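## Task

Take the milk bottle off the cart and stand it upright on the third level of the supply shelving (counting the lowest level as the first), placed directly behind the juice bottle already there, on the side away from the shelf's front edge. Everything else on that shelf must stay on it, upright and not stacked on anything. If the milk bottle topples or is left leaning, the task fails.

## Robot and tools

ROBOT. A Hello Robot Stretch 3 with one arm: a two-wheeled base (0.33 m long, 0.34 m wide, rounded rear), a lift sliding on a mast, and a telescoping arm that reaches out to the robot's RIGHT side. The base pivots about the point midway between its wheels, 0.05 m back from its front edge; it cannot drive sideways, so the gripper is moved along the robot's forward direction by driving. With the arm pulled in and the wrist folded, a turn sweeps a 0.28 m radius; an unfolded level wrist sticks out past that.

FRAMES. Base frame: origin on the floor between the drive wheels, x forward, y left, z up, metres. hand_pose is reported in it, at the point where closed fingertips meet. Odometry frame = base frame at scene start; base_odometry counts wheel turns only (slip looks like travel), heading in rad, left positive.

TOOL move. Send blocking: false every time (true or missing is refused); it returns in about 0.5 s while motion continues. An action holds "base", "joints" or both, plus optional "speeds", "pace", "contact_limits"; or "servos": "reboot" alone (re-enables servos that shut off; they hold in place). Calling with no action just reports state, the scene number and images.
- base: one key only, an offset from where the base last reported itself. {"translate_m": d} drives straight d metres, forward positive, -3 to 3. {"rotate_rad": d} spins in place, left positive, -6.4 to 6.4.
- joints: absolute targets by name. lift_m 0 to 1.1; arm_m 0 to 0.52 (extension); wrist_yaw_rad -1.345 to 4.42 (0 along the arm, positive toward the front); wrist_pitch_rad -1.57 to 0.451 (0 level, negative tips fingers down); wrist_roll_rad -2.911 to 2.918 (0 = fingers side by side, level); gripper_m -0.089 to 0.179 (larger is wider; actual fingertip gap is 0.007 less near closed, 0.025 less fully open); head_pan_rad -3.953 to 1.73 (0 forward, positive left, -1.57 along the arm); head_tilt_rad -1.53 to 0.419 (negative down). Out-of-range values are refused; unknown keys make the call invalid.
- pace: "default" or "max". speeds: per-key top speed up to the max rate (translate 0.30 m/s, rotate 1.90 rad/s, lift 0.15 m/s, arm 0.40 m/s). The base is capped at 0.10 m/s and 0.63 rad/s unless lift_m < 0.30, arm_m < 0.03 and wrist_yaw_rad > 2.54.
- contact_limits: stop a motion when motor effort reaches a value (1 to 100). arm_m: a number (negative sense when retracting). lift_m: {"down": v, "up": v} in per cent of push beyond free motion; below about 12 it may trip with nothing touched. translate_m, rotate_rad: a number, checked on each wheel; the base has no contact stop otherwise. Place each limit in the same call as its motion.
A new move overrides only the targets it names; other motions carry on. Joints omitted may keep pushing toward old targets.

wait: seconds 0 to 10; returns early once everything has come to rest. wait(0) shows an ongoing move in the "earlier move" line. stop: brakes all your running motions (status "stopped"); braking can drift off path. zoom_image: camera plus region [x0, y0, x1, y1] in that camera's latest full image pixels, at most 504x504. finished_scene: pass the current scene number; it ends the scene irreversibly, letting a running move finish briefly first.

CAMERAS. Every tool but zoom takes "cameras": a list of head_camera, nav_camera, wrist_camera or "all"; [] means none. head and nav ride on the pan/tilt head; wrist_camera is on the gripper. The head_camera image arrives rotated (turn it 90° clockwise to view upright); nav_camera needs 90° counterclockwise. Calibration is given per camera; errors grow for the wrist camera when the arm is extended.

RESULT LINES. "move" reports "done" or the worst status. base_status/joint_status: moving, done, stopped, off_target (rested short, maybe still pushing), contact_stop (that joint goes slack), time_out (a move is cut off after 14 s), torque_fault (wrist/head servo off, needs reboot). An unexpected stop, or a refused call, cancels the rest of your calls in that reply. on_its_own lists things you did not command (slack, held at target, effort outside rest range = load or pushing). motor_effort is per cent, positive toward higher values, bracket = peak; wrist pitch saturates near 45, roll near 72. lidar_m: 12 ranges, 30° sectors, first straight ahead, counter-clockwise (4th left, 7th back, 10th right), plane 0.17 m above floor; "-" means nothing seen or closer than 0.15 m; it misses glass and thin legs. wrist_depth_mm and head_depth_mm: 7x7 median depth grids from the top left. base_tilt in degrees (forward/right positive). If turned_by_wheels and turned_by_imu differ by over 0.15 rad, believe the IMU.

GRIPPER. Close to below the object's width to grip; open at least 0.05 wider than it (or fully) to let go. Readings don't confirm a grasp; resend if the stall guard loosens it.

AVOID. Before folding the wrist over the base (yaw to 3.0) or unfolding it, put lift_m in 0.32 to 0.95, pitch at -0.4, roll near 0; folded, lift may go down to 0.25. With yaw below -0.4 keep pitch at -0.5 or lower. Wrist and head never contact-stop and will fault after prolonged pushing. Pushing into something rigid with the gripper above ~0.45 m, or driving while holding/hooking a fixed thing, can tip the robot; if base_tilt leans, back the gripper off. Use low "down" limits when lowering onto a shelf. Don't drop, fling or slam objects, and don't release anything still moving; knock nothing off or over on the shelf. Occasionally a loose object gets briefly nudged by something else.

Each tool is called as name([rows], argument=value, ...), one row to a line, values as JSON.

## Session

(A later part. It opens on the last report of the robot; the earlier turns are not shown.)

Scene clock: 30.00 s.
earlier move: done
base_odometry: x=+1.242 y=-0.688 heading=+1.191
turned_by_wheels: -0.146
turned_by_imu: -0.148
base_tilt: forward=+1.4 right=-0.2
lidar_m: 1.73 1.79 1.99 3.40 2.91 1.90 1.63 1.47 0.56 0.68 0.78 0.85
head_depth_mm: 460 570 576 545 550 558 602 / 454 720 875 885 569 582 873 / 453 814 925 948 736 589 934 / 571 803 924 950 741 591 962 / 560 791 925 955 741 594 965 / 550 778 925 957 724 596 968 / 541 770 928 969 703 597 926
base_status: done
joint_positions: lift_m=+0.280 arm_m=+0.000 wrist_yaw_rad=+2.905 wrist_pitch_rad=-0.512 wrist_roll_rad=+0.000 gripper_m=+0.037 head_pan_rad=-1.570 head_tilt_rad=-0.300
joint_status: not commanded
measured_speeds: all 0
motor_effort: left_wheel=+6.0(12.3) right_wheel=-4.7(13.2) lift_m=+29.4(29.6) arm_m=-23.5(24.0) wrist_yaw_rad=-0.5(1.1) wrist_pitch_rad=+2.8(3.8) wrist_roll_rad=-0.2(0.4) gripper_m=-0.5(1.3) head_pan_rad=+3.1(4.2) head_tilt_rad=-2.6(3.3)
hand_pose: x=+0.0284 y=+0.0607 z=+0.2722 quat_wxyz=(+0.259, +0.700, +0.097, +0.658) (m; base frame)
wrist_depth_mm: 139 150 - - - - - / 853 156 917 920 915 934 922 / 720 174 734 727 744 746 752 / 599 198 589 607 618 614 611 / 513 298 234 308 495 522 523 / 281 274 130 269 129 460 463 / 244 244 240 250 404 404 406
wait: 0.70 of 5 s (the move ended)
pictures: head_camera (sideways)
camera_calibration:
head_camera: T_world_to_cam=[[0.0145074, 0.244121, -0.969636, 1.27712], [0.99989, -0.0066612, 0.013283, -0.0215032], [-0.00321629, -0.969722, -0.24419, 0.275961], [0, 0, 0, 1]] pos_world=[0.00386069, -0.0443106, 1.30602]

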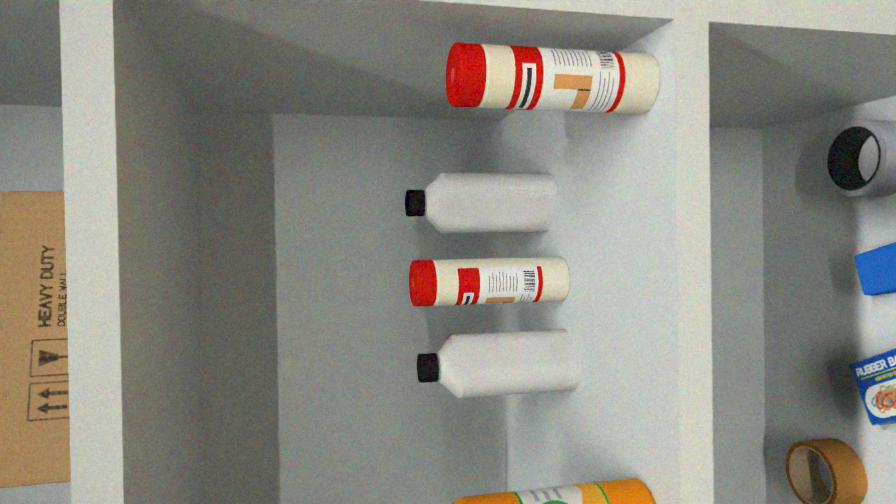

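move(joints={"lift_m":0.945,"wrist_pitch_rad":-0.4,"head_pan_rad":-1.2}, pace="max", blocking=false)

wait(seconds=8, cameras=[])

move(joints={"wrist_yaw_rad":1.5,"gripper_m":0.11}, pace="max", blocking=false)

wait(seconds=6, cameras=["head_camera","wrist_camera"])

Scene clock: 31.63 s.
move: moving
base_odometry: x=+1.242 y=-0.688 heading=+1.191
turned_by_wheels: +0.000
turned_by_imu: +0.000
base_tilt: forward=+1.4 right=-0.3
lidar_m: 1.73 1.79 2.00 3.40 2.91 1.90 1.63 1.47 0.56 0.68 0.78 0.85
head_depth_mm: 460 839 886 900 699 557 957 / 457 832 922 723 720 587 959 / 559 816 962 996 735 1103 960 / 902 805 1007 602 622 1156 959 / 943 793 1047 1083 684 1202 964 / 976 783 1072 1003 683 1126 926 / 877 772 924 706 720 986 949
base_status: not commanded
joint_positions: lift_m=+0.318 arm_m=+0.000 wrist_yaw_rad=+2.905 wrist_pitch_rad=-0.423 wrist_roll_rad=+0.000 gripper_m=+0.037 head_pan_rad=-1.188 head_tilt_rad=-0.300
joint_status: lift_m moving; wrist_pitch_rad moving; head_pan_rad moving
measured_speeds: translate_m=+0.000 rotate_rad=+0.000 lift_m=+0.145 arm_m=+0.000 wrist_yaw_rad=+0.000 wrist_pitch_rad=+0.000 wrist_roll_rad=+0.000 head_pan_rad=+0.000 head_tilt_rad=+0.000
motor_effort: left_wheel=+6.2(6.6) right_wheel=-4.2(4.7) lift_m=+36.3(41.5) arm_m=-23.3(23.5) wrist_yaw_rad=-0.2(1.3) wrist_pitch_rad=+5.3(5.3) wrist_roll_rad=-0.3(0.4) gripper_m=-0.2(1.2) head_pan_rad=+6.3(7.3) head_tilt_rad=-3.1(3.7)
hand_pose: x=+0.0312 y=+0.0725 z=+0.3293 quat_wxyz=(+0.230, +0.704, +0.066, +0.669) (m; base frame)
wrist_depth_mm: 136 151 - - - - - / - 153 - - - - - / 895 166 934 926 939 955 955 / 725 183 740 742 747 753 768 / 605 208 218 583 584 629 625 / 521 510 131 331 129 540 539 / 460 298 283 314 462 466 472
camera_calibration:
head_camera: T_world_to_cam=[[-0.0776853, 0.232527, -0.969483, 1.27741], [0.930472, 0.366124, 0.0132541, -0.0210272], [0.358033, -0.901046, -0.244802, 0.27455], [0, 0, 0, 1]] pos_world=[0.0205035, -0.0419519, 1.30592]
nav_camera: T_world_to_cam=[[0.137274, -0.217531, 0.966352, -1.21587], [-0.907134, -0.41943, 0.034446, 0.00971871], [0.397824, -0.881339, -0.254906, 0.290456], [0, 0, 0, 1]] pos_world=[0.060173, -0.00442239, 1.24866]
wrist_camera: T_world_to_cam=[[0.984343, -0.176087, 0.00786809, -0.0165926], [-0.0979962, -0.583819, -0.805948, 0.341101], [0.146511, 0.792558, -0.591934, 0.301841], [0, 0, 0, 1]] pos_world=[0.00553655, -0.0430067, 0.45371]

Scene clock: 36.37 s.
earlier move: done
base_odometry: x=+1.242 y=-0.688 heading=+1.191
turned_by_wheels: +0.000
turned_by_imu: -0.001
base_tilt: forward=+1.4 right=-0.2
lidar_m: 1.73 1.79 2.00 3.40 2.91 1.90 1.63 1.47 0.56 0.68 0.78 0.85
head_depth_mm: 460 838 886 899 704 558 962 / 458 829 920 722 722 586 960 / 557 816 959 998 736 1101 962 / 895 806 1000 604 622 1146 965 / 936 790 1042 1077 695 1196 968 / 982 784 1066 1052 678 1147 922 / 897 770 940 702 713 999 957
base_status: not commanded
joint_positions: lift_m=+0.945 arm_m=+0.000 wrist_yaw_rad=+2.905 wrist_pitch_rad=-0.420 wrist_roll_rad=+0.000 gripper_m=+0.037 head_pan_rad=-1.200 head_tilt_rad=-0.300
joint_status: all done
measured_speeds: all 0
motor_effort: left_wheel=+6.4(6.8) right_wheel=-3.9(5.2) lift_m=+34.8(41.5) arm_m=-22.3(24.0) wrist_yaw_rad=-0.4(1.3) wrist_pitch_rad=+4.3(5.7) wrist_roll_rad=+0.2(0.4) gripper_m=-0.1(1.6) head_pan_rad=-3.2(7.3) head_tilt_rad=-3.0(3.9)
hand_pose: x=+0.0313 y=+0.0729 z=+0.9572 quat_wxyz=(+0.228, +0.704, +0.065, +0.669) (m; base frame)
wrist_depth_mm: 135 151 - - - - - / 151 152 - - - - - / - 165 - - - - - / - 183 - - - - - / - 206 212 - - - - / - - 132 - 129 - - / - - 300 - - - -
wait: 4.73 of 8 s (the move ended)
pictures: none
No camera images: "cameras" was empty.

Scene clock: 36.87 s.
move: moving
base_odometry: x=+1.242 y=-0.688 heading=+1.191
turned_by_wheels: +0.000
turned_by_imu: +0.000
base_tilt: forward=+1.5 right=-0.2
lidar_m: 1.73 1.79 1.99 3.40 2.91 1.90 1.63 1.47 0.56 0.68 0.78 0.85
head_depth_mm: 460 839 887 899 704 557 956 / 457 828 923 719 723 587 959 / 556 817 958 998 737 1099 965 / 898 802 992 603 621 1149 966 / 936 794 1046 1079 694 1201 965 / 981 782 1070 1053 678 1149 922 / 894 771 935 702 713 1002 961
base_status: not commanded
joint_positions: lift_m=+0.945 arm_m=+0.000 wrist_yaw_rad=+2.053 wrist_pitch_rad=-0.420 wrist_roll_rad=+0.000 gripper_m=+0.073 head_pan_rad=-1.200 head_tilt_rad=-0.300
joint_status: wrist_yaw_rad moving; gripper_m moving
measured_speeds: translate_m=+0.000 rotate_rad=+0.000 lift_m=+0.000 arm_m=+0.000 wrist_yaw_rad=-2.478 wrist_pitch_rad=+0.000 wrist_roll_rad=+0.000 head_pan_rad=+0.000 head_tilt_rad=+0.000
motor_effort: left_wheel=+6.3(6.6) right_wheel=-4.3(4.9) lift_m=+34.8(35.0) arm_m=-22.6(23.7) wrist_yaw_rad=-5.1(5.7) wrist_pitch_rad=+4.3(4.5) wrist_roll_rad=-0.2(0.2) gripper_m=+78.7(78.7) head_pan_rad=-3.0(4.0) head_tilt_rad=-3.2(3.2)
hand_pose: x=+0.1773 y=-0.0412 z=+0.9572 quat_wxyz=(+0.485, +0.668, -0.232, +0.515) (m; base frame)
wrist_depth_mm: - - - - - - - / - - - - - - - / - - - - - - - / - - - - - - - / - - 152 - 150 - - / - - 133 - 129 - - / - - - - - - -
camera_calibration:
head_camera: T_world_to_cam=[[-0.0749312, 0.233426, -0.969483, 1.27741], [0.934687, 0.355223, 0.0132865, -0.0211016], [0.347485, -0.905168, -0.244797, 0.27458], [0, 0, 0, 1]] pos_world=[0.0200287, -0.0421427, 1.30592]
nav_camera: T_world_to_cam=[[0.134705, -0.219118, 0.966355, -1.21583], [-0.911987, -0.408771, 0.0344388, 0.00976641], [0.387472, -0.885942, -0.254896, 0.290597], [0, 0, 0, 1]] pos_world=[0.0600872, -0.00496591, 1.24866]
wrist_camera: T_world_to_cam=[[0.515371, -0.856929, 0.00811439, -0.130519], [-0.501677, -0.309367, -0.807844, 0.879789], [0.694775, 0.412269, -0.58934, 0.626834], [0, 0, 0, 1]] pos_world=[0.073127, -0.0980919, 1.08121]

Scene clock: 37.63 s.
earlier move: done
base_odometry: x=+1.242 y=-0.688 heading=+1.191
turned_by_wheels: +0.000
turned_by_imu: +0.000
base_tilt: forward=+1.4 right=-0.3
lidar_m: 1.73 1.79 2.00 3.40 2.91 1.90 1.63 1.47 0.56 0.68 0.78 0.85
head_depth_mm: 460 841 889 900 704 558 958 / 457 829 921 722 723 587 955 / 555 819 961 998 736 1096 959 / 899 806 996 602 622 1145 960 / 936 793 1042 1082 695 1193 967 / 980 784 1068 1048 676 1147 924 / 897 771 936 703 714 1001 961
base_status: not commanded
joint_positions: lift_m=+0.945 arm_m=+0.000 wrist_yaw_rad=+1.502 wrist_pitch_rad=-0.420 wrist_roll_rad=+0.000 gripper_m=+0.110 head_pan_rad=-1.200 head_tilt_rad=-0.300
joint_status: all done
measured_speeds: all 0
motor_effort: left_wheel=+6.3(6.6) right_wheel=-4.3(4.9) lift_m=+34.6(35.1) arm_m=-23.3(23.7) wrist_yaw_rad=-1.9(5.7) wrist_pitch_rad=+4.1(4.8) wrist_roll_rad=+0.3(0.3) gripper_m=-0.1(79.4) head_pan_rad=-3.0(4.0) head_tilt_rad=-3.0(3.3)
hand_pose: x=+0.2022 y=-0.1605 z=+0.9572 quat_wxyz=(+0.607, +0.580, -0.405, +0.364) (m; base frame)
wrist_depth_mm: - - - - - - 502 / - - - - - - 567 / - - - - - - - / - - - - - - - / - - - - - 721 707 / - 126 - - - 127 636 / - - - - - 975 573
wait: 0.77 of 6 s (the move ended)
pictures: head_camera (sideways), wrist_camera
camera_calibration:
head_camera: T_world_to_cam=[[-0.0749344, 0.233432, -0.969481, 1.2774], [0.934719, 0.355139, 0.0132631, -0.0210754], [0.347397, -0.905199, -0.244806, 0.274591], [0, 0, 0, 1]] pos_world=[0.0200289, -0.0421427, 1.30592]
wrist_camera: T_world_to_cam=[[-0.00933459, -0.999923, 0.0081275, -0.162533], [-0.589381, -0.00106429, -0.807854, 0.922562], [0.807801, -0.0123312, -0.589326, 0.567755], [0, 0, 0, 1]] pos_world=[0.0835904, -0.154538, 1.08121]

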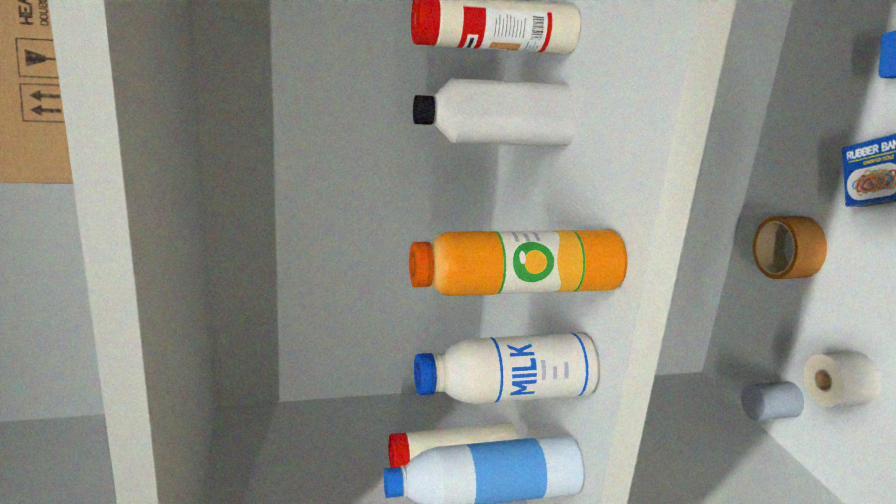

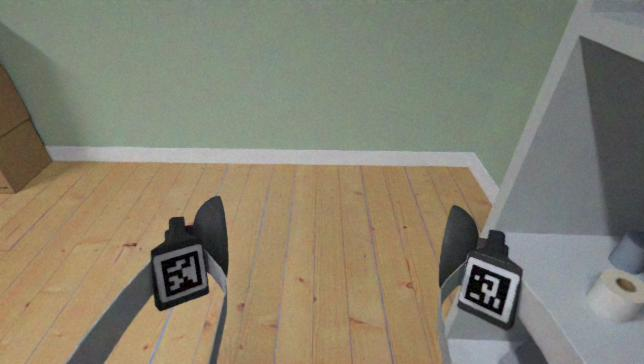

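move(base={"translate_m":0.268}, joints={"wrist_yaw_rad":0,"wrist_pitch_rad":0,"head_pan_rad":-1.57}, pace="max", blocking=false)

wait(seconds=8, cameras=["head_camera","wrist_camera"])

Scene clock: 38.73 s.
move: moving
base_odometry: x=+1.249 y=-0.670 heading=+1.191
turned_by_wheels: +0.000
turned_by_imu: +0.000
base_tilt: forward=+1.4 right=-0.3
lidar_m: 1.71 1.77 1.97 3.42 2.93 1.92 1.65 1.47 0.57 0.68 0.79 0.84
head_depth_mm: 461 589 600 564 558 566 628 / 457 739 892 907 650 588 873 / 454 821 927 951 736 588 927 / 567 809 921 949 739 591 958 / 558 795 925 950 734 593 1033 / 545 786 926 959 722 594 1002 / 541 774 922 962 663 570 921
base_status: translate_m moving
joint_positions: lift_m=+0.945 arm_m=+0.000 wrist_yaw_rad=+0.648 wrist_pitch_rad=-0.039 wrist_roll_rad=+0.000 gripper_m=+0.110 head_pan_rad=-1.583 head_tilt_rad=-0.300
joint_status: wrist_yaw_rad moving; wrist_pitch_rad moving; head_pan_rad moving
measured_speeds: translate_m=+0.073 rotate_rad=+0.000 lift_m=+0.000 arm_m=+0.000 wrist_yaw_rad=-2.478 wrist_pitch_rad=+0.216 wrist_roll_rad=+0.000 head_pan_rad=+0.000 head_tilt_rad=+0.000
motor_effort: left_wheel=+7.7(9.9) right_wheel=+8.1(8.1) lift_m=+34.6(34.8) arm_m=-22.0(23.1) wrist_yaw_rad=-1.1(8.6) wrist_pitch_rad=+4.7(5.9) wrist_roll_rad=-0.2(0.4) gripper_m=-0.4(1.1) head_pan_rad=-2.5(5.4) head_tilt_rad=-2.7(3.2)
hand_pose: x=+0.1326 y=-0.3484 z=+1.0496 quat_wxyz=(+0.675, +0.238, -0.665, +0.212) (m; base frame)
wrist_depth_mm: - - - - 799 656 583 / - - - 531 448 645 589 / - - - 559 459 672 394 / - - - 530 417 486 405 / - - 151 - 396 314 344 / - 126 135 - 967 127 269 / - - - 820 809 737 635
camera_calibration:
head_camera: T_world_to_cam=[[0.0177368, 0.244508, -0.969485, 1.27685], [0.999714, -0.0198858, 0.0132746, -0.0215067], [-0.0160332, -0.969443, -0.244791, 0.276773], [0, 0, 0, 1]] pos_world=[0.00329095, -0.0443108, 1.30592]
nav_camera: T_world_to_cam=[[0.0430485, -0.253583, 0.966355, -1.21529], [-0.998675, -0.0382372, 0.0344543, 0.0102531], [0.0282137, -0.966558, -0.254893, 0.292719], [0, 0, 0, 1]] pos_world=[0.0542974, -0.0248563, 1.24866]
wrist_camera: T_world_to_cam=[[-0.763969, -0.644569, 0.0296964, -0.150488], [-0.181395, 0.170374, -0.968539, 1.13025], [0.619231, -0.745321, -0.247082, 0.0864678], [0, 0, 0, 1]] pos_world=[0.0365099, -0.22512, 1.12053]

Scene clock: 41.87 s.
earlier move: done
base_odometry: x=+1.342 y=-0.439 heading=+1.191
turned_by_wheels: +0.000
turned_by_imu: -0.001
base_tilt: forward=+1.3 right=-0.3
lidar_m: 1.46 1.51 1.77 3.42 3.29 2.14 1.90 1.47 0.70 0.73 0.67 1.45
head_depth_mm: 461 845 928 745 728 585 989 / 545 832 929 955 727 557 988 / 547 821 931 962 653 586 - / 840 807 929 956 589 583 - / 841 797 931 973 611 563 935 / 840 781 930 967 627 595 971 / 842 775 933 966 600 597 943
base_status: done
joint_positions: lift_m=+0.945 arm_m=+0.000 wrist_yaw_rad=+0.002 wrist_pitch_rad=-0.025 wrist_roll_rad=+0.000 gripper_m=+0.110 head_pan_rad=-1.571 head_tilt_rad=-0.300
joint_status: all done
measured_speeds: all 0
motor_effort: left_wheel=+3.7(11.1) right_wheel=+4.0(9.1) lift_m=+34.1(34.8) arm_m=-22.3(23.2) wrist_yaw_rad=-2.1(8.6) wrist_pitch_rad=+5.2(5.9) wrist_roll_rad=-0.2(0.4) gripper_m=-0.4(1.5) head_pan_rad=+4.5(5.5) head_tilt_rad=-2.5(3.4)
hand_pose: x=-0.0210 y=-0.4005 z=+1.0532 quat_wxyz=(+0.707, +0.010, -0.707, -0.008) (m; base frame)
wrist_depth_mm: 444 360 707 680 674 662 653 / 432 344 347 699 684 671 645 / 452 356 352 727 474 509 - / 445 370 364 354 485 518 522 / 342 334 325 336 328 341 376 / 465 125 826 813 317 128 300 / 431 106 810 833 829 803 -
wait: 3.13 of 8 s (the move ended)
pictures: head_camera (sideways), wrist_camera
camera_calibration:
head_camera: T_world_to_cam=[[0.0146768, 0.244722, -0.969482, 1.27685], [0.999885, -0.00739047, 0.0132715, -0.0215209], [-0.0039171, -0.969565, -0.244803, 0.276747], [0, 0, 0, 1]] pos_world=[0.00386233, -0.0443099, 1.30592]
wrist_camera: T_world_to_cam=[[-0.998085, -0.0538612, 0.0304141, -0.0706455], [-0.0421112, 0.231531, -0.971916, 1.14584], [0.0453067, -0.971335, -0.233356, 0.0265869], [0, 0, 0, 1]] pos_world=[-0.0234619, -0.243279, 1.12202]

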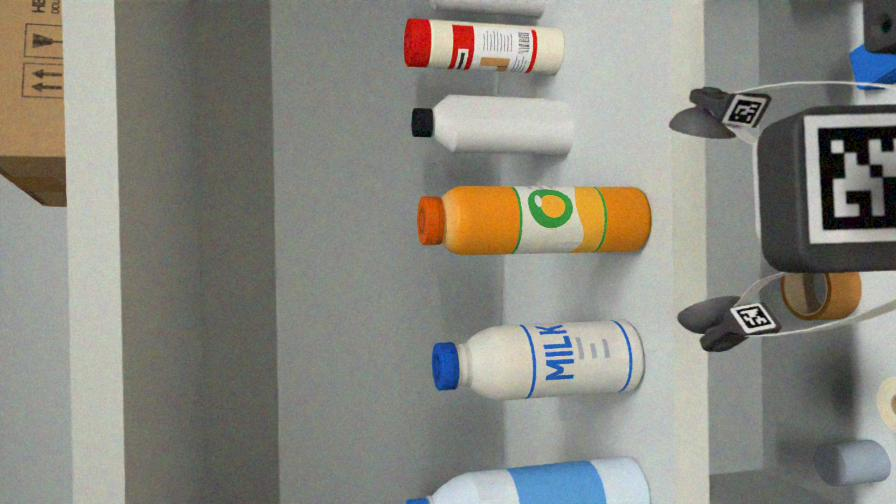

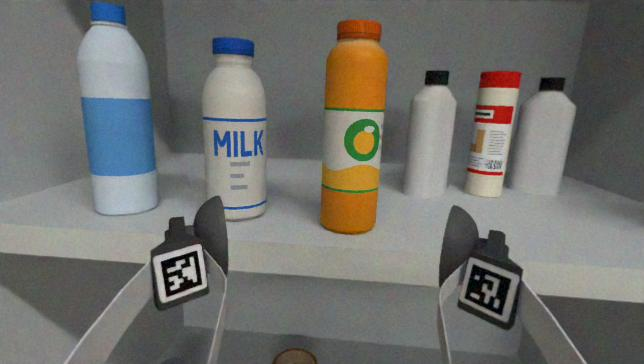

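move(base={"translate_m":-0.012}, joints={"arm_m":0.1}, blocking=false)

wait(seconds=4, cameras=["wrist_camera","head_camera"])

Scene clock: 49.17 s.
move: moving
base_odometry: x=+1.338 y=-0.449 heading=+1.191
turned_by_wheels: +0.000
turned_by_imu: -0.001
base_tilt: forward=+1.2 right=+0.4
lidar_m: 1.47 1.53 1.77 3.42 3.28 2.12 1.89 1.47 0.70 0.73 0.67 1.45
head_depth_mm: 462 845 930 747 730 586 1023 / 545 832 931 957 731 557 960 / 542 817 933 962 692 561 - / 839 806 929 958 577 564 - / 838 796 931 970 657 563 936 / 839 786 930 961 593 595 968 / 841 774 932 969 628 598 941
base_status: translate_m moving
joint_positions: lift_m=+0.945 arm_m=+0.018 wrist_yaw_rad=+0.001 wrist_pitch_rad=-0.025 wrist_roll_rad=+0.000 gripper_m=+0.110 head_pan_rad=-1.570 head_tilt_rad=-0.300
joint_status: arm_m moving
measured_speeds: translate_m=-0.018 rotate_rad=+0.000 lift_m=+0.000 arm_m=+0.068 wrist_yaw_rad=+0.000 wrist_pitch_rad=+0.000 wrist_roll_rad=+0.000 head_pan_rad=+0.000 head_tilt_rad=+0.000
motor_effort: left_wheel=-3.3(6.9) right_wheel=-5.5(7.7) lift_m=+33.5(33.9) arm_m=+23.7(25.8) wrist_yaw_rad=-2.0(2.3) wrist_pitch_rad=+4.9(5.8) wrist_roll_rad=+0.0(0.3) gripper_m=+0.2(0.9) head_pan_rad=+4.2(4.6) head_tilt_rad=-2.2(3.0)
hand_pose: x=-0.0211 y=-0.4182 z=+1.0533 quat_wxyz=(+0.707, +0.010, -0.707, -0.008) (m; base frame)
wrist_depth_mm: 419 695 685 667 658 643 638 / 423 345 333 298 671 659 628 / 429 354 337 311 468 499 - / 428 377 350 321 482 497 509 / 326 324 310 326 327 338 374 / 461 126 820 802 300 127 289 / 442 106 832 822 825 803 -
camera_calibration:
head_camera: T_world_to_cam=[[0.0145301, 0.244731, -0.969482, 1.27685], [0.999889, -0.00677207, 0.0132763, -0.0214983], [-0.00331629, -0.969567, -0.244802, 0.276744], [0, 0, 0, 1]] pos_world=[0.00386092, -0.0443098, 1.30592]
nav_camera: T_world_to_cam=[[0.04637, -0.253, 0.966354, -1.21531], [-0.998086, -0.0513492, 0.034449, 0.0102962], [0.0409059, -0.966103, -0.254897, 0.292656], [0, 0, 0, 1]] pos_world=[0.0546591, -0.0242091, 1.24866]
wrist_camera: T_world_to_cam=[[-0.998094, -0.0536585, 0.0304722, -0.0716057], [-0.0421108, 0.231327, -0.971964, 1.14992], [0.0451051, -0.971395, -0.233146, 0.00923633], [0, 0, 0, 1]] pos_world=[-0.0234618, -0.260878, 1.12202]

Scene clock: 50.63 s.
earlier move: done
base_odometry: x=+1.337 y=-0.450 heading=+1.191
turned_by_wheels: +0.000
turned_by_imu: +0.000
base_tilt: forward=+1.4 right=-0.1
lidar_m: 1.47 1.52 1.78 3.41 3.30 2.13 1.89 1.47 0.69 0.73 0.67 1.44
head_depth_mm: 461 847 929 749 727 - - / 459 834 932 955 731 - - / 544 821 930 963 691 306 - / 838 811 931 569 569 306 903 / 838 797 930 970 611 565 937 / 837 786 933 958 590 595 965 / 841 775 936 971 661 598 940
base_status: done
joint_positions: lift_m=+0.945 arm_m=+0.100 wrist_yaw_rad=+0.001 wrist_pitch_rad=-0.024 wrist_roll_rad=+0.000 gripper_m=+0.110 head_pan_rad=-1.570 head_tilt_rad=-0.300
joint_status: all done
measured_speeds: all 0
motor_effort: left_wheel=-3.0(6.9) right_wheel=-5.0(7.7) lift_m=+33.5(33.9) arm_m=+24.3(26.8) wrist_yaw_rad=-1.7(2.3) wrist_pitch_rad=+4.8(5.8) wrist_roll_rad=-0.1(0.4) gripper_m=-0.5(1.3) head_pan_rad=+3.9(5.3) head_tilt_rad=-2.6(3.2)
hand_pose: x=-0.0211 y=-0.5006 z=+1.0534 quat_wxyz=(+0.707, +0.009, -0.707, -0.008) (m; base frame)
wrist_depth_mm: 474 547 603 211 589 575 567 / 271 243 627 215 597 581 573 / 273 248 637 222 376 391 418 / 277 264 470 231 391 414 430 / 280 304 310 240 326 339 372 / 238 125 232 243 239 127 265 / 443 232 229 222 218 213 209
wait: 1.47 of 4 s (the move ended)
pictures: head_camera (sideways), wrist_camera
camera_calibration:
head_camera: T_world_to_cam=[[0.0145301, 0.244731, -0.969482, 1.27685], [0.999889, -0.00677207, 0.0132763, -0.0214983], [-0.00331629, -0.969567, -0.244802, 0.276744], [0, 0, 0, 1]] pos_world=[0.00386092, -0.0443098, 1.30592]
wrist_camera: T_world_to_cam=[[-0.998094, -0.0536535, 0.0304917, -0.0760419], [-0.0421155, 0.231044, -0.972031, 1.16894], [0.045108, -0.971463, -0.232863, -0.0710502], [0, 0, 0, 1]] pos_world=[-0.0234618, -0.343178, 1.12202]

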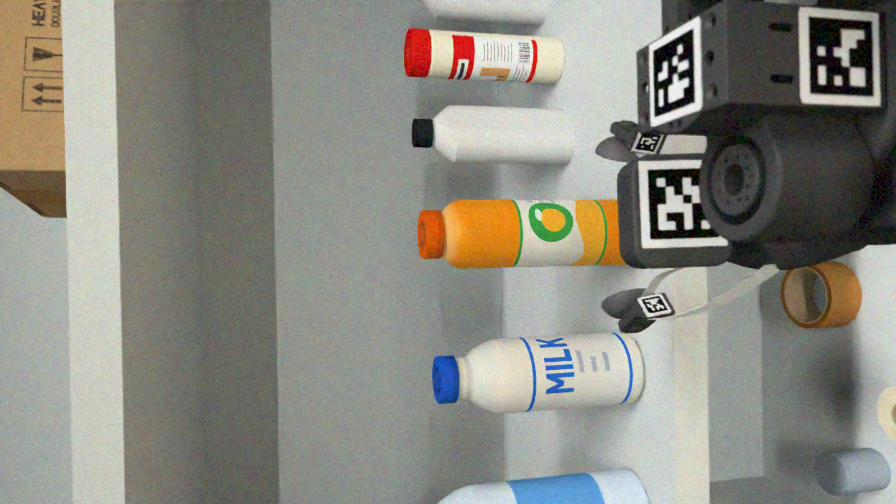

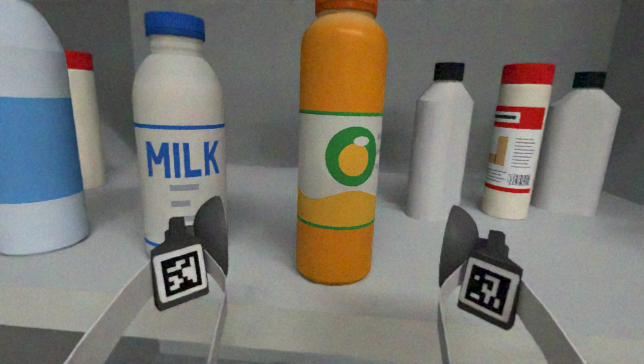

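move(joints={"arm_m":0.205}, blocking=false)

wait(seconds=4, cameras=["wrist_camera","head_camera"])

Scene clock: 51.37 s.
move: moving
base_odometry: x=+1.337 y=-0.450 heading=+1.191
turned_by_wheels: +0.000
turned_by_imu: +0.000
base_tilt: forward=+1.3 right=-0.2
lidar_m: 1.47 1.52 1.78 3.41 3.27 2.13 1.89 1.47 0.69 0.73 0.67 1.44
head_depth_mm: 461 850 928 748 729 - - / 458 831 926 955 732 - - / 544 821 928 962 693 321 - / 836 808 930 570 565 347 902 / 837 794 930 970 607 592 933 / 841 787 931 960 589 596 968 / 840 775 934 975 664 598 940
base_status: not commanded
joint_positions: lift_m=+0.945 arm_m=+0.118 wrist_yaw_rad=+0.001 wrist_pitch_rad=-0.024 wrist_roll_rad=+0.000 gripper_m=+0.110 head_pan_rad=-1.570 head_tilt_rad=-0.300
joint_status: arm_m moving
measured_speeds: translate_m=+0.000 rotate_rad=+0.000 lift_m=+0.000 arm_m=+0.068 wrist_yaw_rad=+0.000 wrist_pitch_rad=+0.000 wrist_roll_rad=+0.000 head_pan_rad=+0.000 head_tilt_rad=+0.000
motor_effort: left_wheel=-2.9(3.1) right_wheel=-5.2(5.2) lift_m=+33.6(33.7) arm_m=+25.2(26.5) wrist_yaw_rad=-1.7(2.1) wrist_pitch_rad=+4.4(5.4) wrist_roll_rad=-0.1(0.3) gripper_m=-0.5(0.7) head_pan_rad=+4.9(4.9) head_tilt_rad=-2.6(3.0)
hand_pose: x=-0.0211 y=-0.5182 z=+1.0534 quat_wxyz=(+0.707, +0.009, -0.707, -0.008) (m; base frame)
wrist_depth_mm: 473 237 595 195 573 557 549 / 415 228 611 199 572 383 542 / 275 232 632 207 357 373 400 / 276 242 434 215 374 388 420 / 278 282 313 225 304 340 372 / 238 125 232 231 239 128 266 / 220 213 211 207 204 199 204
camera_calibration:
head_camera: T_world_to_cam=[[0.0145301, 0.244731, -0.969482, 1.27685], [0.999889, -0.00677207, 0.0132763, -0.0214983], [-0.00331629, -0.969567, -0.244802, 0.276744], [0, 0, 0, 1]] pos_world=[0.00386092, -0.0443098, 1.30592]
nav_camera: T_world_to_cam=[[0.04637, -0.253, 0.966354, -1.21531], [-0.998086, -0.0513492, 0.034449, 0.0102962], [0.0409059, -0.966103, -0.254897, 0.292656], [0, 0, 0, 1]] pos_world=[0.0546591, -0.0242091, 1.24866]
wrist_camera: T_world_to_cam=[[-0.998094, -0.0536535, 0.0304917, -0.0769916], [-0.0421155, 0.231044, -0.972031, 1.17303], [0.045108, -0.971463, -0.232863, -0.0882451], [0, 0, 0, 1]] pos_world=[-0.0234618, -0.360878, 1.12202]

Scene clock: 52.87 s.
earlier move: done
base_odometry: x=+1.337 y=-0.450 heading=+1.191
turned_by_wheels: +0.000
turned_by_imu: +0.000
base_tilt: forward=+1.4 right=-0.4
lidar_m: 1.47 1.53 1.78 3.41 3.28 2.13 1.89 1.46 0.69 0.73 0.67 1.44
head_depth_mm: 462 845 926 747 347 312 899 / 458 832 930 954 320 307 900 / 544 823 932 965 338 324 829 / 836 808 936 571 551 432 930 / 838 796 934 974 609 593 935 / 836 785 933 959 589 595 969 / 843 775 933 974 666 598 942
base_status: not commanded
joint_positions: lift_m=+0.945 arm_m=+0.205 wrist_yaw_rad=+0.001 wrist_pitch_rad=-0.024 wrist_roll_rad=+0.000 gripper_m=+0.110 head_pan_rad=-1.570 head_tilt_rad=-0.300
joint_status: all done
measured_speeds: all 0
motor_effort: left_wheel=-2.9(3.2) right_wheel=-5.2(5.6) lift_m=+33.3(33.7) arm_m=+24.7(26.7) wrist_yaw_rad=-2.0(2.2) wrist_pitch_rad=+5.0(5.6) wrist_roll_rad=-0.1(0.4) gripper_m=-0.1(1.2) head_pan_rad=+4.1(5.3) head_tilt_rad=-2.6(3.2)
hand_pose: x=-0.0211 y=-0.6056 z=+1.0534 quat_wxyz=(+0.707, +0.009, -0.707, -0.008) (m; base frame)
wrist_depth_mm: 143 517 513 109 483 480 469 / 141 162 529 113 132 272 274 / 143 163 545 118 273 282 286 / 147 169 528 121 275 296 296 / 152 162 151 127 146 310 323 / 158 128 219 132 146 127 263 / - 178 183 137 189 186 204
wait: 1.50 of 4 s (the move ended)
pictures: head_camera (sideways), wrist_camera
camera_calibration:
head_camera: T_world_to_cam=[[0.0145301, 0.244731, -0.969482, 1.27685], [0.999889, -0.00677207, 0.0132763, -0.0214983], [-0.00331629, -0.969567, -0.244802, 0.276744], [0, 0, 0, 1]] pos_world=[0.00386092, -0.0443098, 1.30592]
wrist_camera: T_world_to_cam=[[-0.998094, -0.053647, 0.0304989, -0.0816806], [-0.0421155, 0.230926, -0.972059, 1.19317], [0.0451051, -0.971491, -0.232745, -0.173198], [0, 0, 0, 1]] pos_world=[-0.0234618, -0.448177, 1.12202]

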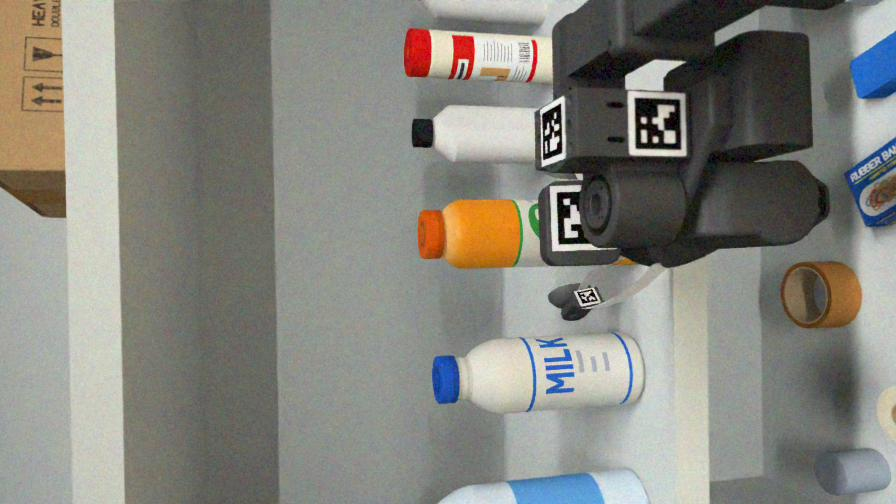

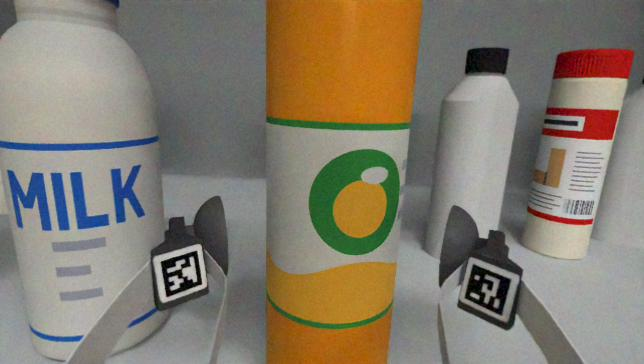

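move(joints={"gripper_m":0.035}, blocking=false)

wait(seconds=3, cameras=["wrist_camera"])

move(joints={"lift_m":0.99}, blocking=false)

wait(seconds=3, cameras=["wrist_camera","head_camera"])

Scene clock: 53.77 s.
move: moving
base_odometry: x=+1.337 y=-0.450 heading=+1.191
turned_by_wheels: +0.000
turned_by_imu: +0.000
base_tilt: forward=+1.4 right=-0.2
lidar_m: 1.47 1.52 1.78 3.41 3.28 2.12 1.89 1.47 0.70 0.73 0.67 1.45
head_depth_mm: 461 848 928 747 347 312 900 / 458 833 930 956 320 308 895 / 543 821 931 963 338 324 830 / 838 808 929 569 480 432 927 / 839 797 936 971 624 592 933 / 838 786 934 955 591 593 966 / 840 773 935 970 664 597 942
base_status: not commanded
joint_positions: lift_m=+0.945 arm_m=+0.205 wrist_yaw_rad=+0.001 wrist_pitch_rad=-0.024 wrist_roll_rad=+0.000 gripper_m=+0.073 head_pan_rad=-1.570 head_tilt_rad=-0.300
joint_status: gripper_m moving
measured_speeds: all 0
motor_effort: left_wheel=-2.8(3.1) right_wheel=-5.1(5.7) lift_m=+33.0(33.4) arm_m=+23.6(24.7) wrist_yaw_rad=-1.7(2.2) wrist_pitch_rad=+4.8(5.3) wrist_roll_rad=-0.1(0.3) gripper_m=-79.0(79.9) head_pan_rad=+4.2(4.4) head_tilt_rad=-2.5(2.8)
hand_pose: x=-0.0211 y=-0.6056 z=+1.0534 quat_wxyz=(+0.707, +0.009, -0.707, -0.008) (m; base frame)
wrist_depth_mm: 144 522 514 109 477 479 470 / 141 162 533 113 132 272 275 / 142 163 547 118 274 282 287 / 147 168 527 121 275 294 297 / 153 170 152 126 148 310 322 / 158 163 135 132 134 244 266 / 163 175 185 137 190 124 203
camera_calibration:
head_camera: T_world_to_cam=[[0.0145301, 0.244731, -0.969482, 1.27685], [0.999889, -0.00677207, 0.0132763, -0.0214983], [-0.00331629, -0.969567, -0.244802, 0.276744], [0, 0, 0, 1]] pos_world=[0.00386092, -0.0443098, 1.30592]
nav_camera: T_world_to_cam=[[0.04637, -0.253, 0.966354, -1.21531], [-0.998086, -0.0513492, 0.034449, 0.0102962], [0.0409059, -0.966103, -0.254897, 0.292656], [0, 0, 0, 1]] pos_world=[0.0546591, -0.0242091, 1.24866]
wrist_camera: T_world_to_cam=[[-0.998094, -0.053647, 0.0304989, -0.0816806], [-0.0421155, 0.230926, -0.972059, 1.19317], [0.0451051, -0.971491, -0.232745, -0.173198], [0, 0, 0, 1]] pos_world=[-0.0234618, -0.448177, 1.12202]

Scene clock: 54.53 s.
earlier move: done
base_odometry: x=+1.337 y=-0.450 heading=+1.191
turned_by_wheels: +0.000
turned_by_imu: +0.000
base_tilt: forward=+1.3 right=-0.2
lidar_m: 1.47 1.52 1.78 3.42 3.29 2.13 1.89 1.47 0.69 0.73 0.67 1.44
head_depth_mm: 462 846 931 747 347 312 898 / 459 834 930 954 321 307 898 / 543 818 934 960 338 324 830 / 837 810 933 570 459 433 932 / 839 799 931 970 658 591 936 / 840 786 936 960 590 595 964 / 839 775 934 975 664 597 937
base_status: not commanded
joint_positions: lift_m=+0.945 arm_m=+0.205 wrist_yaw_rad=+0.001 wrist_pitch_rad=-0.024 wrist_roll_rad=+0.000 gripper_m=+0.035 head_pan_rad=-1.570 head_tilt_rad=-0.300
joint_status: all done
measured_speeds: all 0
motor_effort: left_wheel=-2.8(3.1) right_wheel=-5.1(6.0) lift_m=+32.9(33.4) arm_m=+23.6(24.8) wrist_yaw_rad=-2.0(2.2) wrist_pitch_rad=+4.8(5.3) wrist_roll_rad=-0.2(0.4) gripper_m=-10.6(82.2) head_pan_rad=+2.7(4.7) head_tilt_rad=-2.5(2.9)
hand_pose: x=-0.0211 y=-0.6056 z=+1.0534 quat_wxyz=(+0.707, +0.009, -0.707, -0.008) (m; base frame)
wrist_depth_mm: 143 515 513 108 477 481 471 / 141 162 526 111 126 275 274 / 143 163 549 117 272 281 285 / 147 169 520 121 275 293 295 / 152 171 144 126 138 310 322 / 158 167 133 131 130 257 263 / 163 167 191 136 189 194 204
wait: 0.77 of 3 s (the move ended)
pictures: wrist_camera
camera_calibration:
wrist_camera: T_world_to_cam=[[-0.998094, -0.0536422, 0.030506, -0.0816865], [-0.0421125, 0.230737, -0.972104, 1.19314], [0.0451069, -0.971536, -0.232556, -0.17343], [0, 0, 0, 1]] pos_world=[-0.0234618, -0.448177, 1.12202]

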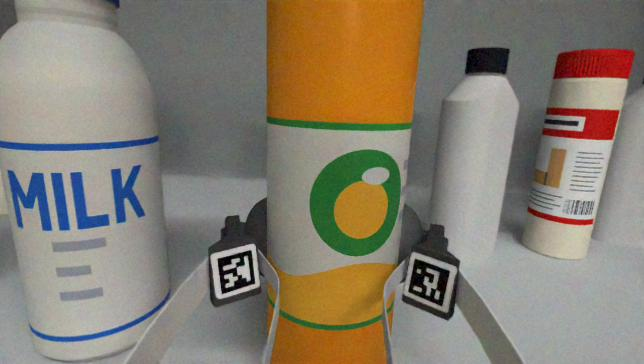

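Scene clock: 55.03 s.
move: moving
base_odometry: x=+1.337 y=-0.450 heading=+1.191
turned_by_wheels: +0.000
turned_by_imu: +0.000
base_tilt: forward=+1.3 right=-0.3
lidar_m: 1.47 1.53 1.78 3.40 3.29 2.13 1.89 1.47 0.69 0.73 0.67 1.45
head_depth_mm: 461 850 932 746 328 306 954 / 459 835 935 956 305 295 958 / 542 822 926 960 314 323 931 / 833 811 929 569 405 425 932 / 838 797 933 973 659 592 935 / 839 786 931 959 590 596 966 / 840 774 930 971 661 596 940
base_status: not commanded
joint_positions: lift_m=+0.970 arm_m=+0.205 wrist_yaw_rad=+0.001 wrist_pitch_rad=-0.070 wrist_roll_rad=+0.000 gripper_m=+0.035 head_pan_rad=-1.570 head_tilt_rad=-0.300
joint_status: lift_m moving
measured_speeds: translate_m=+0.000 rotate_rad=+0.000 lift_m=+0.092 arm_m=+0.000 wrist_yaw_rad=+0.000 wrist_pitch_rad=+0.000 wrist_roll_rad=+0.000 head_pan_rad=+0.000 head_tilt_rad=+0.000
motor_effort: left_wheel=-2.8(2.9) right_wheel=-4.8(5.5) lift_m=+37.8(42.1) arm_m=+22.2(23.6) wrist_yaw_rad=-1.9(2.3) wrist_pitch_rad=+13.8(14.3) wrist_roll_rad=-0.2(0.3) gripper_m=-9.1(10.8) head_pan_rad=+4.4(4.9) head_tilt_rad=-2.3(2.9)
hand_pose: x=-0.0211 y=-0.6039 z=+1.0667 quat_wxyz=(+0.707, +0.026, -0.706, -0.025) (m; base frame)
wrist_depth_mm: 143 513 506 109 469 471 466 / 142 167 529 113 126 280 274 / 142 163 553 117 273 274 286 / 147 168 494 121 277 297 299 / 153 171 145 125 140 313 323 / 161 170 133 131 130 265 271 / 168 171 201 135 199 203 214
camera_calibration:
head_camera: T_world_to_cam=[[0.0145301, 0.244731, -0.969482, 1.27685], [0.999889, -0.00677207, 0.0132763, -0.0214983], [-0.00331629, -0.969567, -0.244802, 0.276744], [0, 0, 0, 1]] pos_world=[0.00386092, -0.0443098, 1.30592]
nav_camera: T_world_to_cam=[[0.04637, -0.253, 0.966354, -1.21531], [-0.998086, -0.0513492, 0.034449, 0.0102962], [0.0409059, -0.966103, -0.254897, 0.292656], [0, 0, 0, 1]] pos_world=[0.0546591, -0.0242091, 1.24866]
wrist_camera: T_world_to_cam=[[-0.998099, -0.0549035, 0.0280167, -0.0801247], [-0.0421142, 0.275534, -0.960368, 1.22022], [0.045008, -0.959722, -0.277323, -0.113801], [0, 0, 0, 1]] pos_world=[-0.0234617, -0.449829, 1.14255]

Scene clock: 55.77 s.
earlier move: done
base_odometry: x=+1.337 y=-0.450 heading=+1.191
turned_by_wheels: +0.000
turned_by_imu: +0.000
base_tilt: forward=+1.3 right=-0.2
lidar_m: 1.47 1.53 1.78 3.42 3.29 2.13 1.89 1.47 0.69 0.73 0.67 1.44
head_depth_mm: 462 849 931 728 615 557 956 / 459 835 928 730 300 291 959 / 543 823 930 955 309 320 959 / 835 807 933 544 399 561 931 / 837 799 937 968 658 593 939 / 840 785 932 957 590 592 964 / 842 776 935 971 663 597 944
base_status: not commanded
joint_positions: lift_m=+0.990 arm_m=+0.205 wrist_yaw_rad=+0.001 wrist_pitch_rad=-0.070 wrist_roll_rad=+0.000 gripper_m=+0.035 head_pan_rad=-1.570 head_tilt_rad=-0.300
joint_status: all done
measured_speeds: all 0
on_its_own: wrist_pitch_rad is at rest, and its effort (+12.8) is outside its rest range (-8 to +12)
motor_effort: left_wheel=-3.1(3.1) right_wheel=-4.8(5.5) lift_m=+39.3(42.1) arm_m=+22.2(23.6) wrist_yaw_rad=-1.4(2.3) wrist_pitch_rad=+12.8(14.3) wrist_roll_rad=+0.2(0.3) gripper_m=-9.9(11.2) head_pan_rad=+2.4(4.9) head_tilt_rad=-2.5(3.2)
hand_pose: x=-0.0211 y=-0.6039 z=+1.0866 quat_wxyz=(+0.707, +0.026, -0.706, -0.025) (m; base frame)
wrist_depth_mm: 438 519 507 110 470 473 467 / 149 533 534 113 129 487 476 / 147 173 551 118 283 284 286 / 147 175 573 121 275 297 300 / 153 171 144 125 141 314 341 / 161 170 133 130 130 307 313 / 169 171 226 136 231 237 249
wait: 0.73 of 3 s (the move ended)
pictures: head_camera (sideways), wrist_camera
camera_calibration:
head_camera: T_world_to_cam=[[0.0145301, 0.244731, -0.969482, 1.27685], [0.999889, -0.00677207, 0.0132763, -0.0214983], [-0.00331629, -0.969567, -0.244802, 0.276744], [0, 0, 0, 1]] pos_world=[0.00386092, -0.0443098, 1.30592]
wrist_camera: T_world_to_cam=[[-0.998099, -0.0549035, 0.0280167, -0.0806822], [-0.0421142, 0.275534, -0.960368, 1.23933], [0.045008, -0.959722, -0.277323, -0.108282], [0, 0, 0, 1]] pos_world=[-0.0234617, -0.449829, 1.16245]

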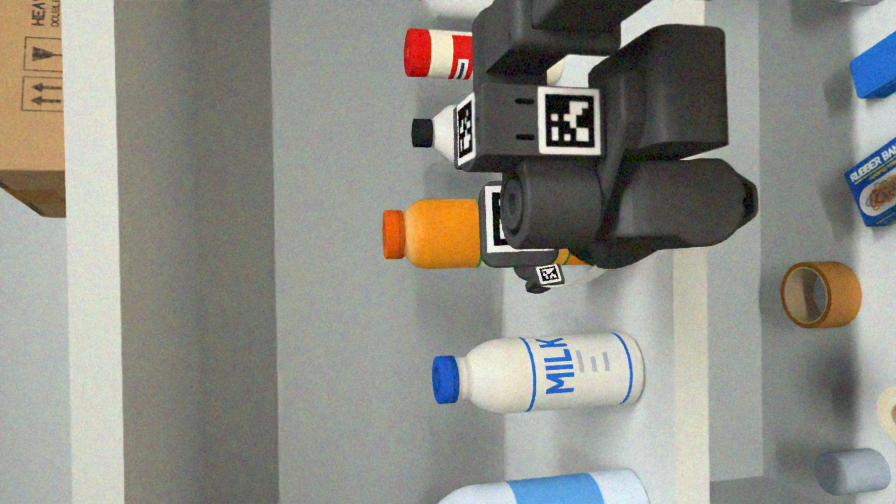

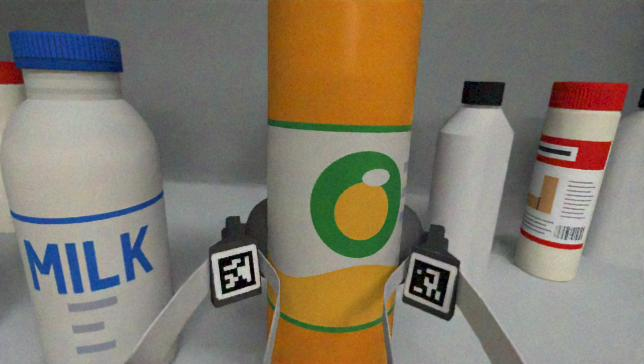

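move(base={"translate_m":-0.175}, joints={"wrist_pitch_rad":0.02}, blocking=false)

wait(seconds=5, cameras=["wrist_camera","head_camera"])

Scene clock: 57.27 s.
move: moving
base_odometry: x=+1.332 y=-0.464 heading=+1.192
turned_by_wheels: +0.000
turned_by_imu: +0.000
base_tilt: forward=+1.1 right=+0.2
lidar_m: 1.49 1.54 1.79 3.42 3.26 2.11 1.88 1.47 0.69 0.73 0.68 1.44
head_depth_mm: 462 853 927 773 614 555 959 / 458 837 930 727 300 290 962 / 543 824 928 716 309 321 961 / 836 813 936 541 398 561 963 / 838 794 930 976 698 592 933 / 837 790 934 960 585 595 969 / 838 774 932 976 704 598 941
base_status: translate_m moving
joint_positions: lift_m=+0.990 arm_m=+0.205 wrist_yaw_rad=+0.001 wrist_pitch_rad=-0.058 wrist_roll_rad=+0.000 gripper_m=+0.035 head_pan_rad=-1.570 head_tilt_rad=-0.300
joint_status: wrist_pitch_rad moving
measured_speeds: translate_m=-0.058 rotate_rad=+0.000 lift_m=+0.000 arm_m=+0.000 wrist_yaw_rad=+0.000 wrist_pitch_rad=+0.000 wrist_roll_rad=+0.000 head_pan_rad=+0.000 head_tilt_rad=+0.000
motor_effort: left_wheel=-6.6(7.5) right_wheel=-9.0(9.6) lift_m=+39.0(39.3) arm_m=+20.4(21.7) wrist_yaw_rad=-1.8(2.0) wrist_pitch_rad=+15.0(16.0) wrist_roll_rad=-0.1(0.3) gripper_m=-9.8(10.8) head_pan_rad=+3.4(5.2) head_tilt_rad=-3.1(3.1)
hand_pose: x=-0.0211 y=-0.6044 z=+1.0897 quat_wxyz=(+0.707, +0.021, -0.707, -0.020) (m; base frame)
wrist_depth_mm: 472 518 508 106 473 475 467 / 155 533 526 111 122 493 484 / 153 558 549 115 271 291 285 / 153 490 566 120 271 303 327 / 158 189 145 125 143 314 340 / 164 181 134 130 130 314 320 / 170 177 231 136 236 240 254
camera_calibration:
head_camera: T_world_to_cam=[[0.0145301, 0.244731, -0.969482, 1.27685], [0.999889, -0.00677207, 0.0132763, -0.0214983], [-0.00331629, -0.969567, -0.244802, 0.276744], [0, 0, 0, 1]] pos_world=[0.00386092, -0.0443098, 1.30592]
nav_camera: T_world_to_cam=[[0.04637, -0.253, 0.966354, -1.21531], [-0.998086, -0.0513492, 0.034449, 0.0102962], [0.0409059, -0.966103, -0.254897, 0.292656], [0, 0, 0, 1]] pos_world=[0.0546591, -0.0242091, 1.24866]
wrist_camera: T_world_to_cam=[[-0.998103, -0.0544641, 0.0287005, -0.0813909], [-0.0421139, 0.263993, -0.963605, 1.23894], [0.0449052, -0.962986, -0.265786, -0.122443], [0, 0, 0, 1]] pos_world=[-0.0235616, -0.449415, 1.16364]

Scene clock: 59.63 s.
earlier move: off_target
base_odometry: x=+1.272 y=-0.612 heading=+1.191
turned_by_wheels: +0.000
turned_by_imu: +0.000
base_tilt: forward=+1.2 right=-0.1
lidar_m: 1.65 1.71 1.90 3.41 3.02 1.97 1.72 1.47 0.59 0.69 0.80 0.79
head_depth_mm: 463 729 835 786 591 553 868 / 459 842 921 761 300 291 916 / 455 826 926 727 308 320 958 / 552 814 928 541 398 556 960 / 545 803 926 958 724 591 964 / 541 790 928 974 743 594 939 / 835 781 931 979 750 598 970
base_status: done
joint_positions: lift_m=+0.990 arm_m=+0.205 wrist_yaw_rad=+0.001 wrist_pitch_rad=-0.058 wrist_roll_rad=+0.000 gripper_m=+0.035 head_pan_rad=-1.570 head_tilt_rad=-0.300
joint_status: wrist_pitch_rad off_target (ended at -0.058, target +0.020)
measured_speeds: all 0
on_its_own: wrist_pitch_rad is at rest, and its effort (+14.7) is outside its rest range (-8 to +12)
motor_effort: left_wheel=-4.5(7.5) right_wheel=-3.1(10.4) lift_m=+37.5(39.3) arm_m=+18.3(21.7) wrist_yaw_rad=-1.8(2.0) wrist_pitch_rad=+14.7(16.0) wrist_roll_rad=+0.1(0.3) gripper_m=-9.7(11.5) head_pan_rad=+3.8(5.2) head_tilt_rad=-2.2(3.6)
hand_pose: x=-0.0213 y=-0.6044 z=+1.0897 quat_wxyz=(+0.707, +0.021, -0.707, -0.021) (m; base frame)
wrist_depth_mm: 529 512 505 107 469 475 - / 545 533 525 111 123 486 - / 572 561 538 115 334 469 - / 568 572 542 120 341 334 - / 383 392 145 125 142 396 - / 290 308 134 130 131 313 305 / 235 219 229 136 237 241 253
wait: 2.37 of 5 s (the move ended)
pictures: head_camera (sideways), wrist_camera
camera_calibration:
head_camera: T_world_to_cam=[[0.0145301, 0.244731, -0.969482, 1.27685], [0.999889, -0.00677207, 0.0132763, -0.0214983], [-0.00331629, -0.969567, -0.244802, 0.276744], [0, 0, 0, 1]] pos_world=[0.00386092, -0.0443098, 1.30592]
wrist_camera: T_world_to_cam=[[-0.998134, -0.0539282, 0.0286472, -0.0810884], [-0.0419168, 0.263931, -0.96363, 1.23895], [0.044406, -0.963033, -0.265699, -0.122577], [0, 0, 0, 1]] pos_world=[-0.0235613, -0.449414, 1.16364]

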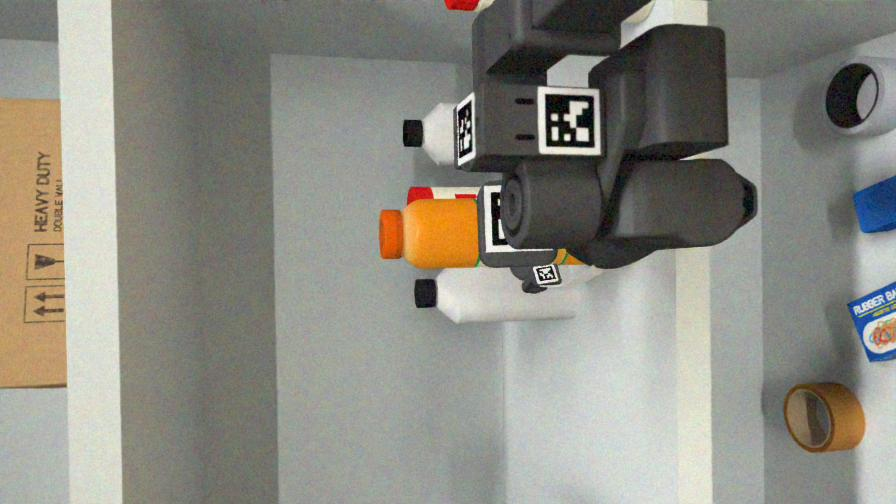

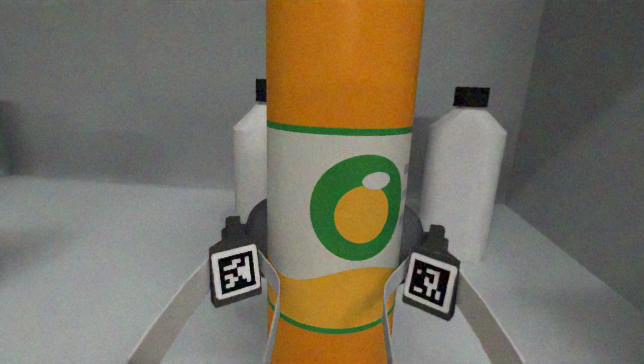

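move(joints={"lift_m":0.947}, speeds={"lift_m":0.03}, contact_limits={"lift_m":{"down":14}}, blocking=false)

wait(seconds=5, cameras=["wrist_camera"])

Scene clock: 60.47 s.
move: moving
base_odometry: x=+1.272 y=-0.612 heading=+1.191
turned_by_wheels: +0.000
turned_by_imu: +0.000
base_tilt: forward=+1.4 right=-0.2
lidar_m: 1.65 1.71 1.90 3.39 3.04 1.98 1.71 1.47 0.60 0.69 0.80 0.79
head_depth_mm: 464 730 834 838 323 314 867 / 459 842 925 767 303 293 917 / 454 828 927 777 312 321 958 / 551 813 926 549 401 552 965 / 542 805 924 958 723 592 963 / 541 789 929 974 746 595 935 / 837 780 926 977 749 596 968
base_status: not commanded
joint_positions: lift_m=+0.977 arm_m=+0.205 wrist_yaw_rad=+0.001 wrist_pitch_rad=-0.056 wrist_roll_rad=+0.000 gripper_m=+0.035 head_pan_rad=-1.570 head_tilt_rad=-0.300
joint_status: lift_m moving
measured_speeds: translate_m=+0.000 rotate_rad=+0.000 lift_m=-0.030 arm_m=+0.000 wrist_yaw_rad=+0.000 wrist_pitch_rad=+0.000 wrist_roll_rad=+0.000 head_pan_rad=+0.000 head_tilt_rad=+0.000
motor_effort: left_wheel=-4.2(4.7) right_wheel=-3.3(3.8) lift_m=+18.5(34.4) arm_m=+18.1(18.4) wrist_yaw_rad=-1.2(1.5) wrist_pitch_rad=+14.7(15.0) wrist_roll_rad=-0.2(0.3) gripper_m=-10.3(10.6) head_pan_rad=+2.8(4.4) head_tilt_rad=-2.2(2.8)
contact_limits: lift_m down 14 (down: maximum 72; up: maximum 65)
hand_pose: x=-0.0213 y=-0.6045 z=+1.0774 quat_wxyz=(+0.707, +0.020, -0.707, -0.020) (m; base frame)
wrist_depth_mm: 524 513 501 108 468 471 - / 549 533 524 111 124 486 - / 574 553 545 116 329 322 - / 535 545 511 120 338 334 - / 363 369 145 125 142 376 - / 273 279 134 130 130 296 298 / 220 206 222 136 221 225 238
camera_calibration:
head_camera: T_world_to_cam=[[0.0145301, 0.244731, -0.969482, 1.27685], [0.999889, -0.00677207, 0.0132763, -0.0214983], [-0.00331629, -0.969567, -0.244802, 0.276744], [0, 0, 0, 1]] pos_world=[0.00386092, -0.0443098, 1.30592]
nav_camera: T_world_to_cam=[[0.04637, -0.253, 0.966354, -1.21531], [-0.998086, -0.0513492, 0.034449, 0.0102962], [0.0409059, -0.966103, -0.254897, 0.292656], [0, 0, 0, 1]] pos_world=[0.0546591, -0.0242091, 1.24866]
wrist_camera: T_world_to_cam=[[-0.998134, -0.0538748, 0.028748, -0.0808193], [-0.0419169, 0.262129, -0.964122, 1.22656], [0.0444062, -0.963528, -0.263898, -0.128218], [0, 0, 0, 1]] pos_world=[-0.0235613, -0.449412, 1.15104]

Scene clock: 61.83 s.
earlier move: done
base_odometry: x=+1.272 y=-0.612 heading=+1.191
turned_by_wheels: +0.000
turned_by_imu: +0.000
base_tilt: forward=+1.2 right=-0.2
lidar_m: 1.65 1.71 1.90 3.41 3.01 1.97 1.71 1.47 0.60 0.69 0.80 0.79
head_depth_mm: 463 731 834 842 344 309 816 / 459 841 925 949 316 305 899 / 455 829 924 804 334 325 874 / 553 814 926 573 423 429 929 / 545 802 927 963 724 593 963 / 540 789 929 975 744 595 938 / 837 779 929 971 746 596 967
base_status: not commanded
joint_positions: lift_m=+0.947 arm_m=+0.205 wrist_yaw_rad=+0.001 wrist_pitch_rad=-0.027 wrist_roll_rad=+0.000 gripper_m=+0.035 head_pan_rad=-1.570 head_tilt_rad=-0.300
joint_status: all done
measured_speeds: all 0
motor_effort: left_wheel=-4.5(4.8) right_wheel=-3.0(3.8) lift_m=+17.6(34.4) arm_m=+16.5(18.4) wrist_yaw_rad=-1.2(1.7) wrist_pitch_rad=+9.0(15.1) wrist_roll_rad=-0.1(0.3) gripper_m=-10.0(12.0) head_pan_rad=+4.0(4.6) head_tilt_rad=-2.7(2.8)
contact_limits: lift_m down 14 (down: maximum 72; up: maximum 65)
hand_pose: x=-0.0213 y=-0.6055 z=+1.0547 quat_wxyz=(+0.707, +0.010, -0.707, -0.010) (m; base frame)
wrist_depth_mm: 527 512 505 108 473 476 - / 546 537 530 111 120 475 - / 570 554 535 115 327 323 - / 486 507 468 120 339 334 - / 318 326 145 125 138 339 336 / 236 240 133 130 130 258 263 / 188 183 191 136 190 193 203
wait: 1.37 of 5 s (the move ended)
pictures: wrist_camera
camera_calibration:
wrist_camera: T_world_to_cam=[[-0.998134, -0.053007, 0.0303202, -0.0813506], [-0.0419181, 0.233677, -0.97141, 1.19536], [0.0444064, -0.970868, -0.235462, -0.16958], [0, 0, 0, 1]] pos_world=[-0.0235613, -0.448279, 1.12372]

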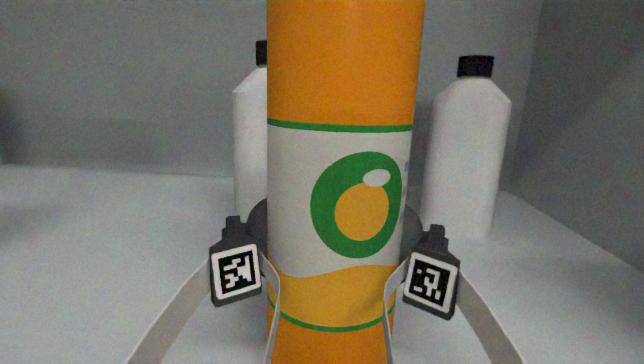

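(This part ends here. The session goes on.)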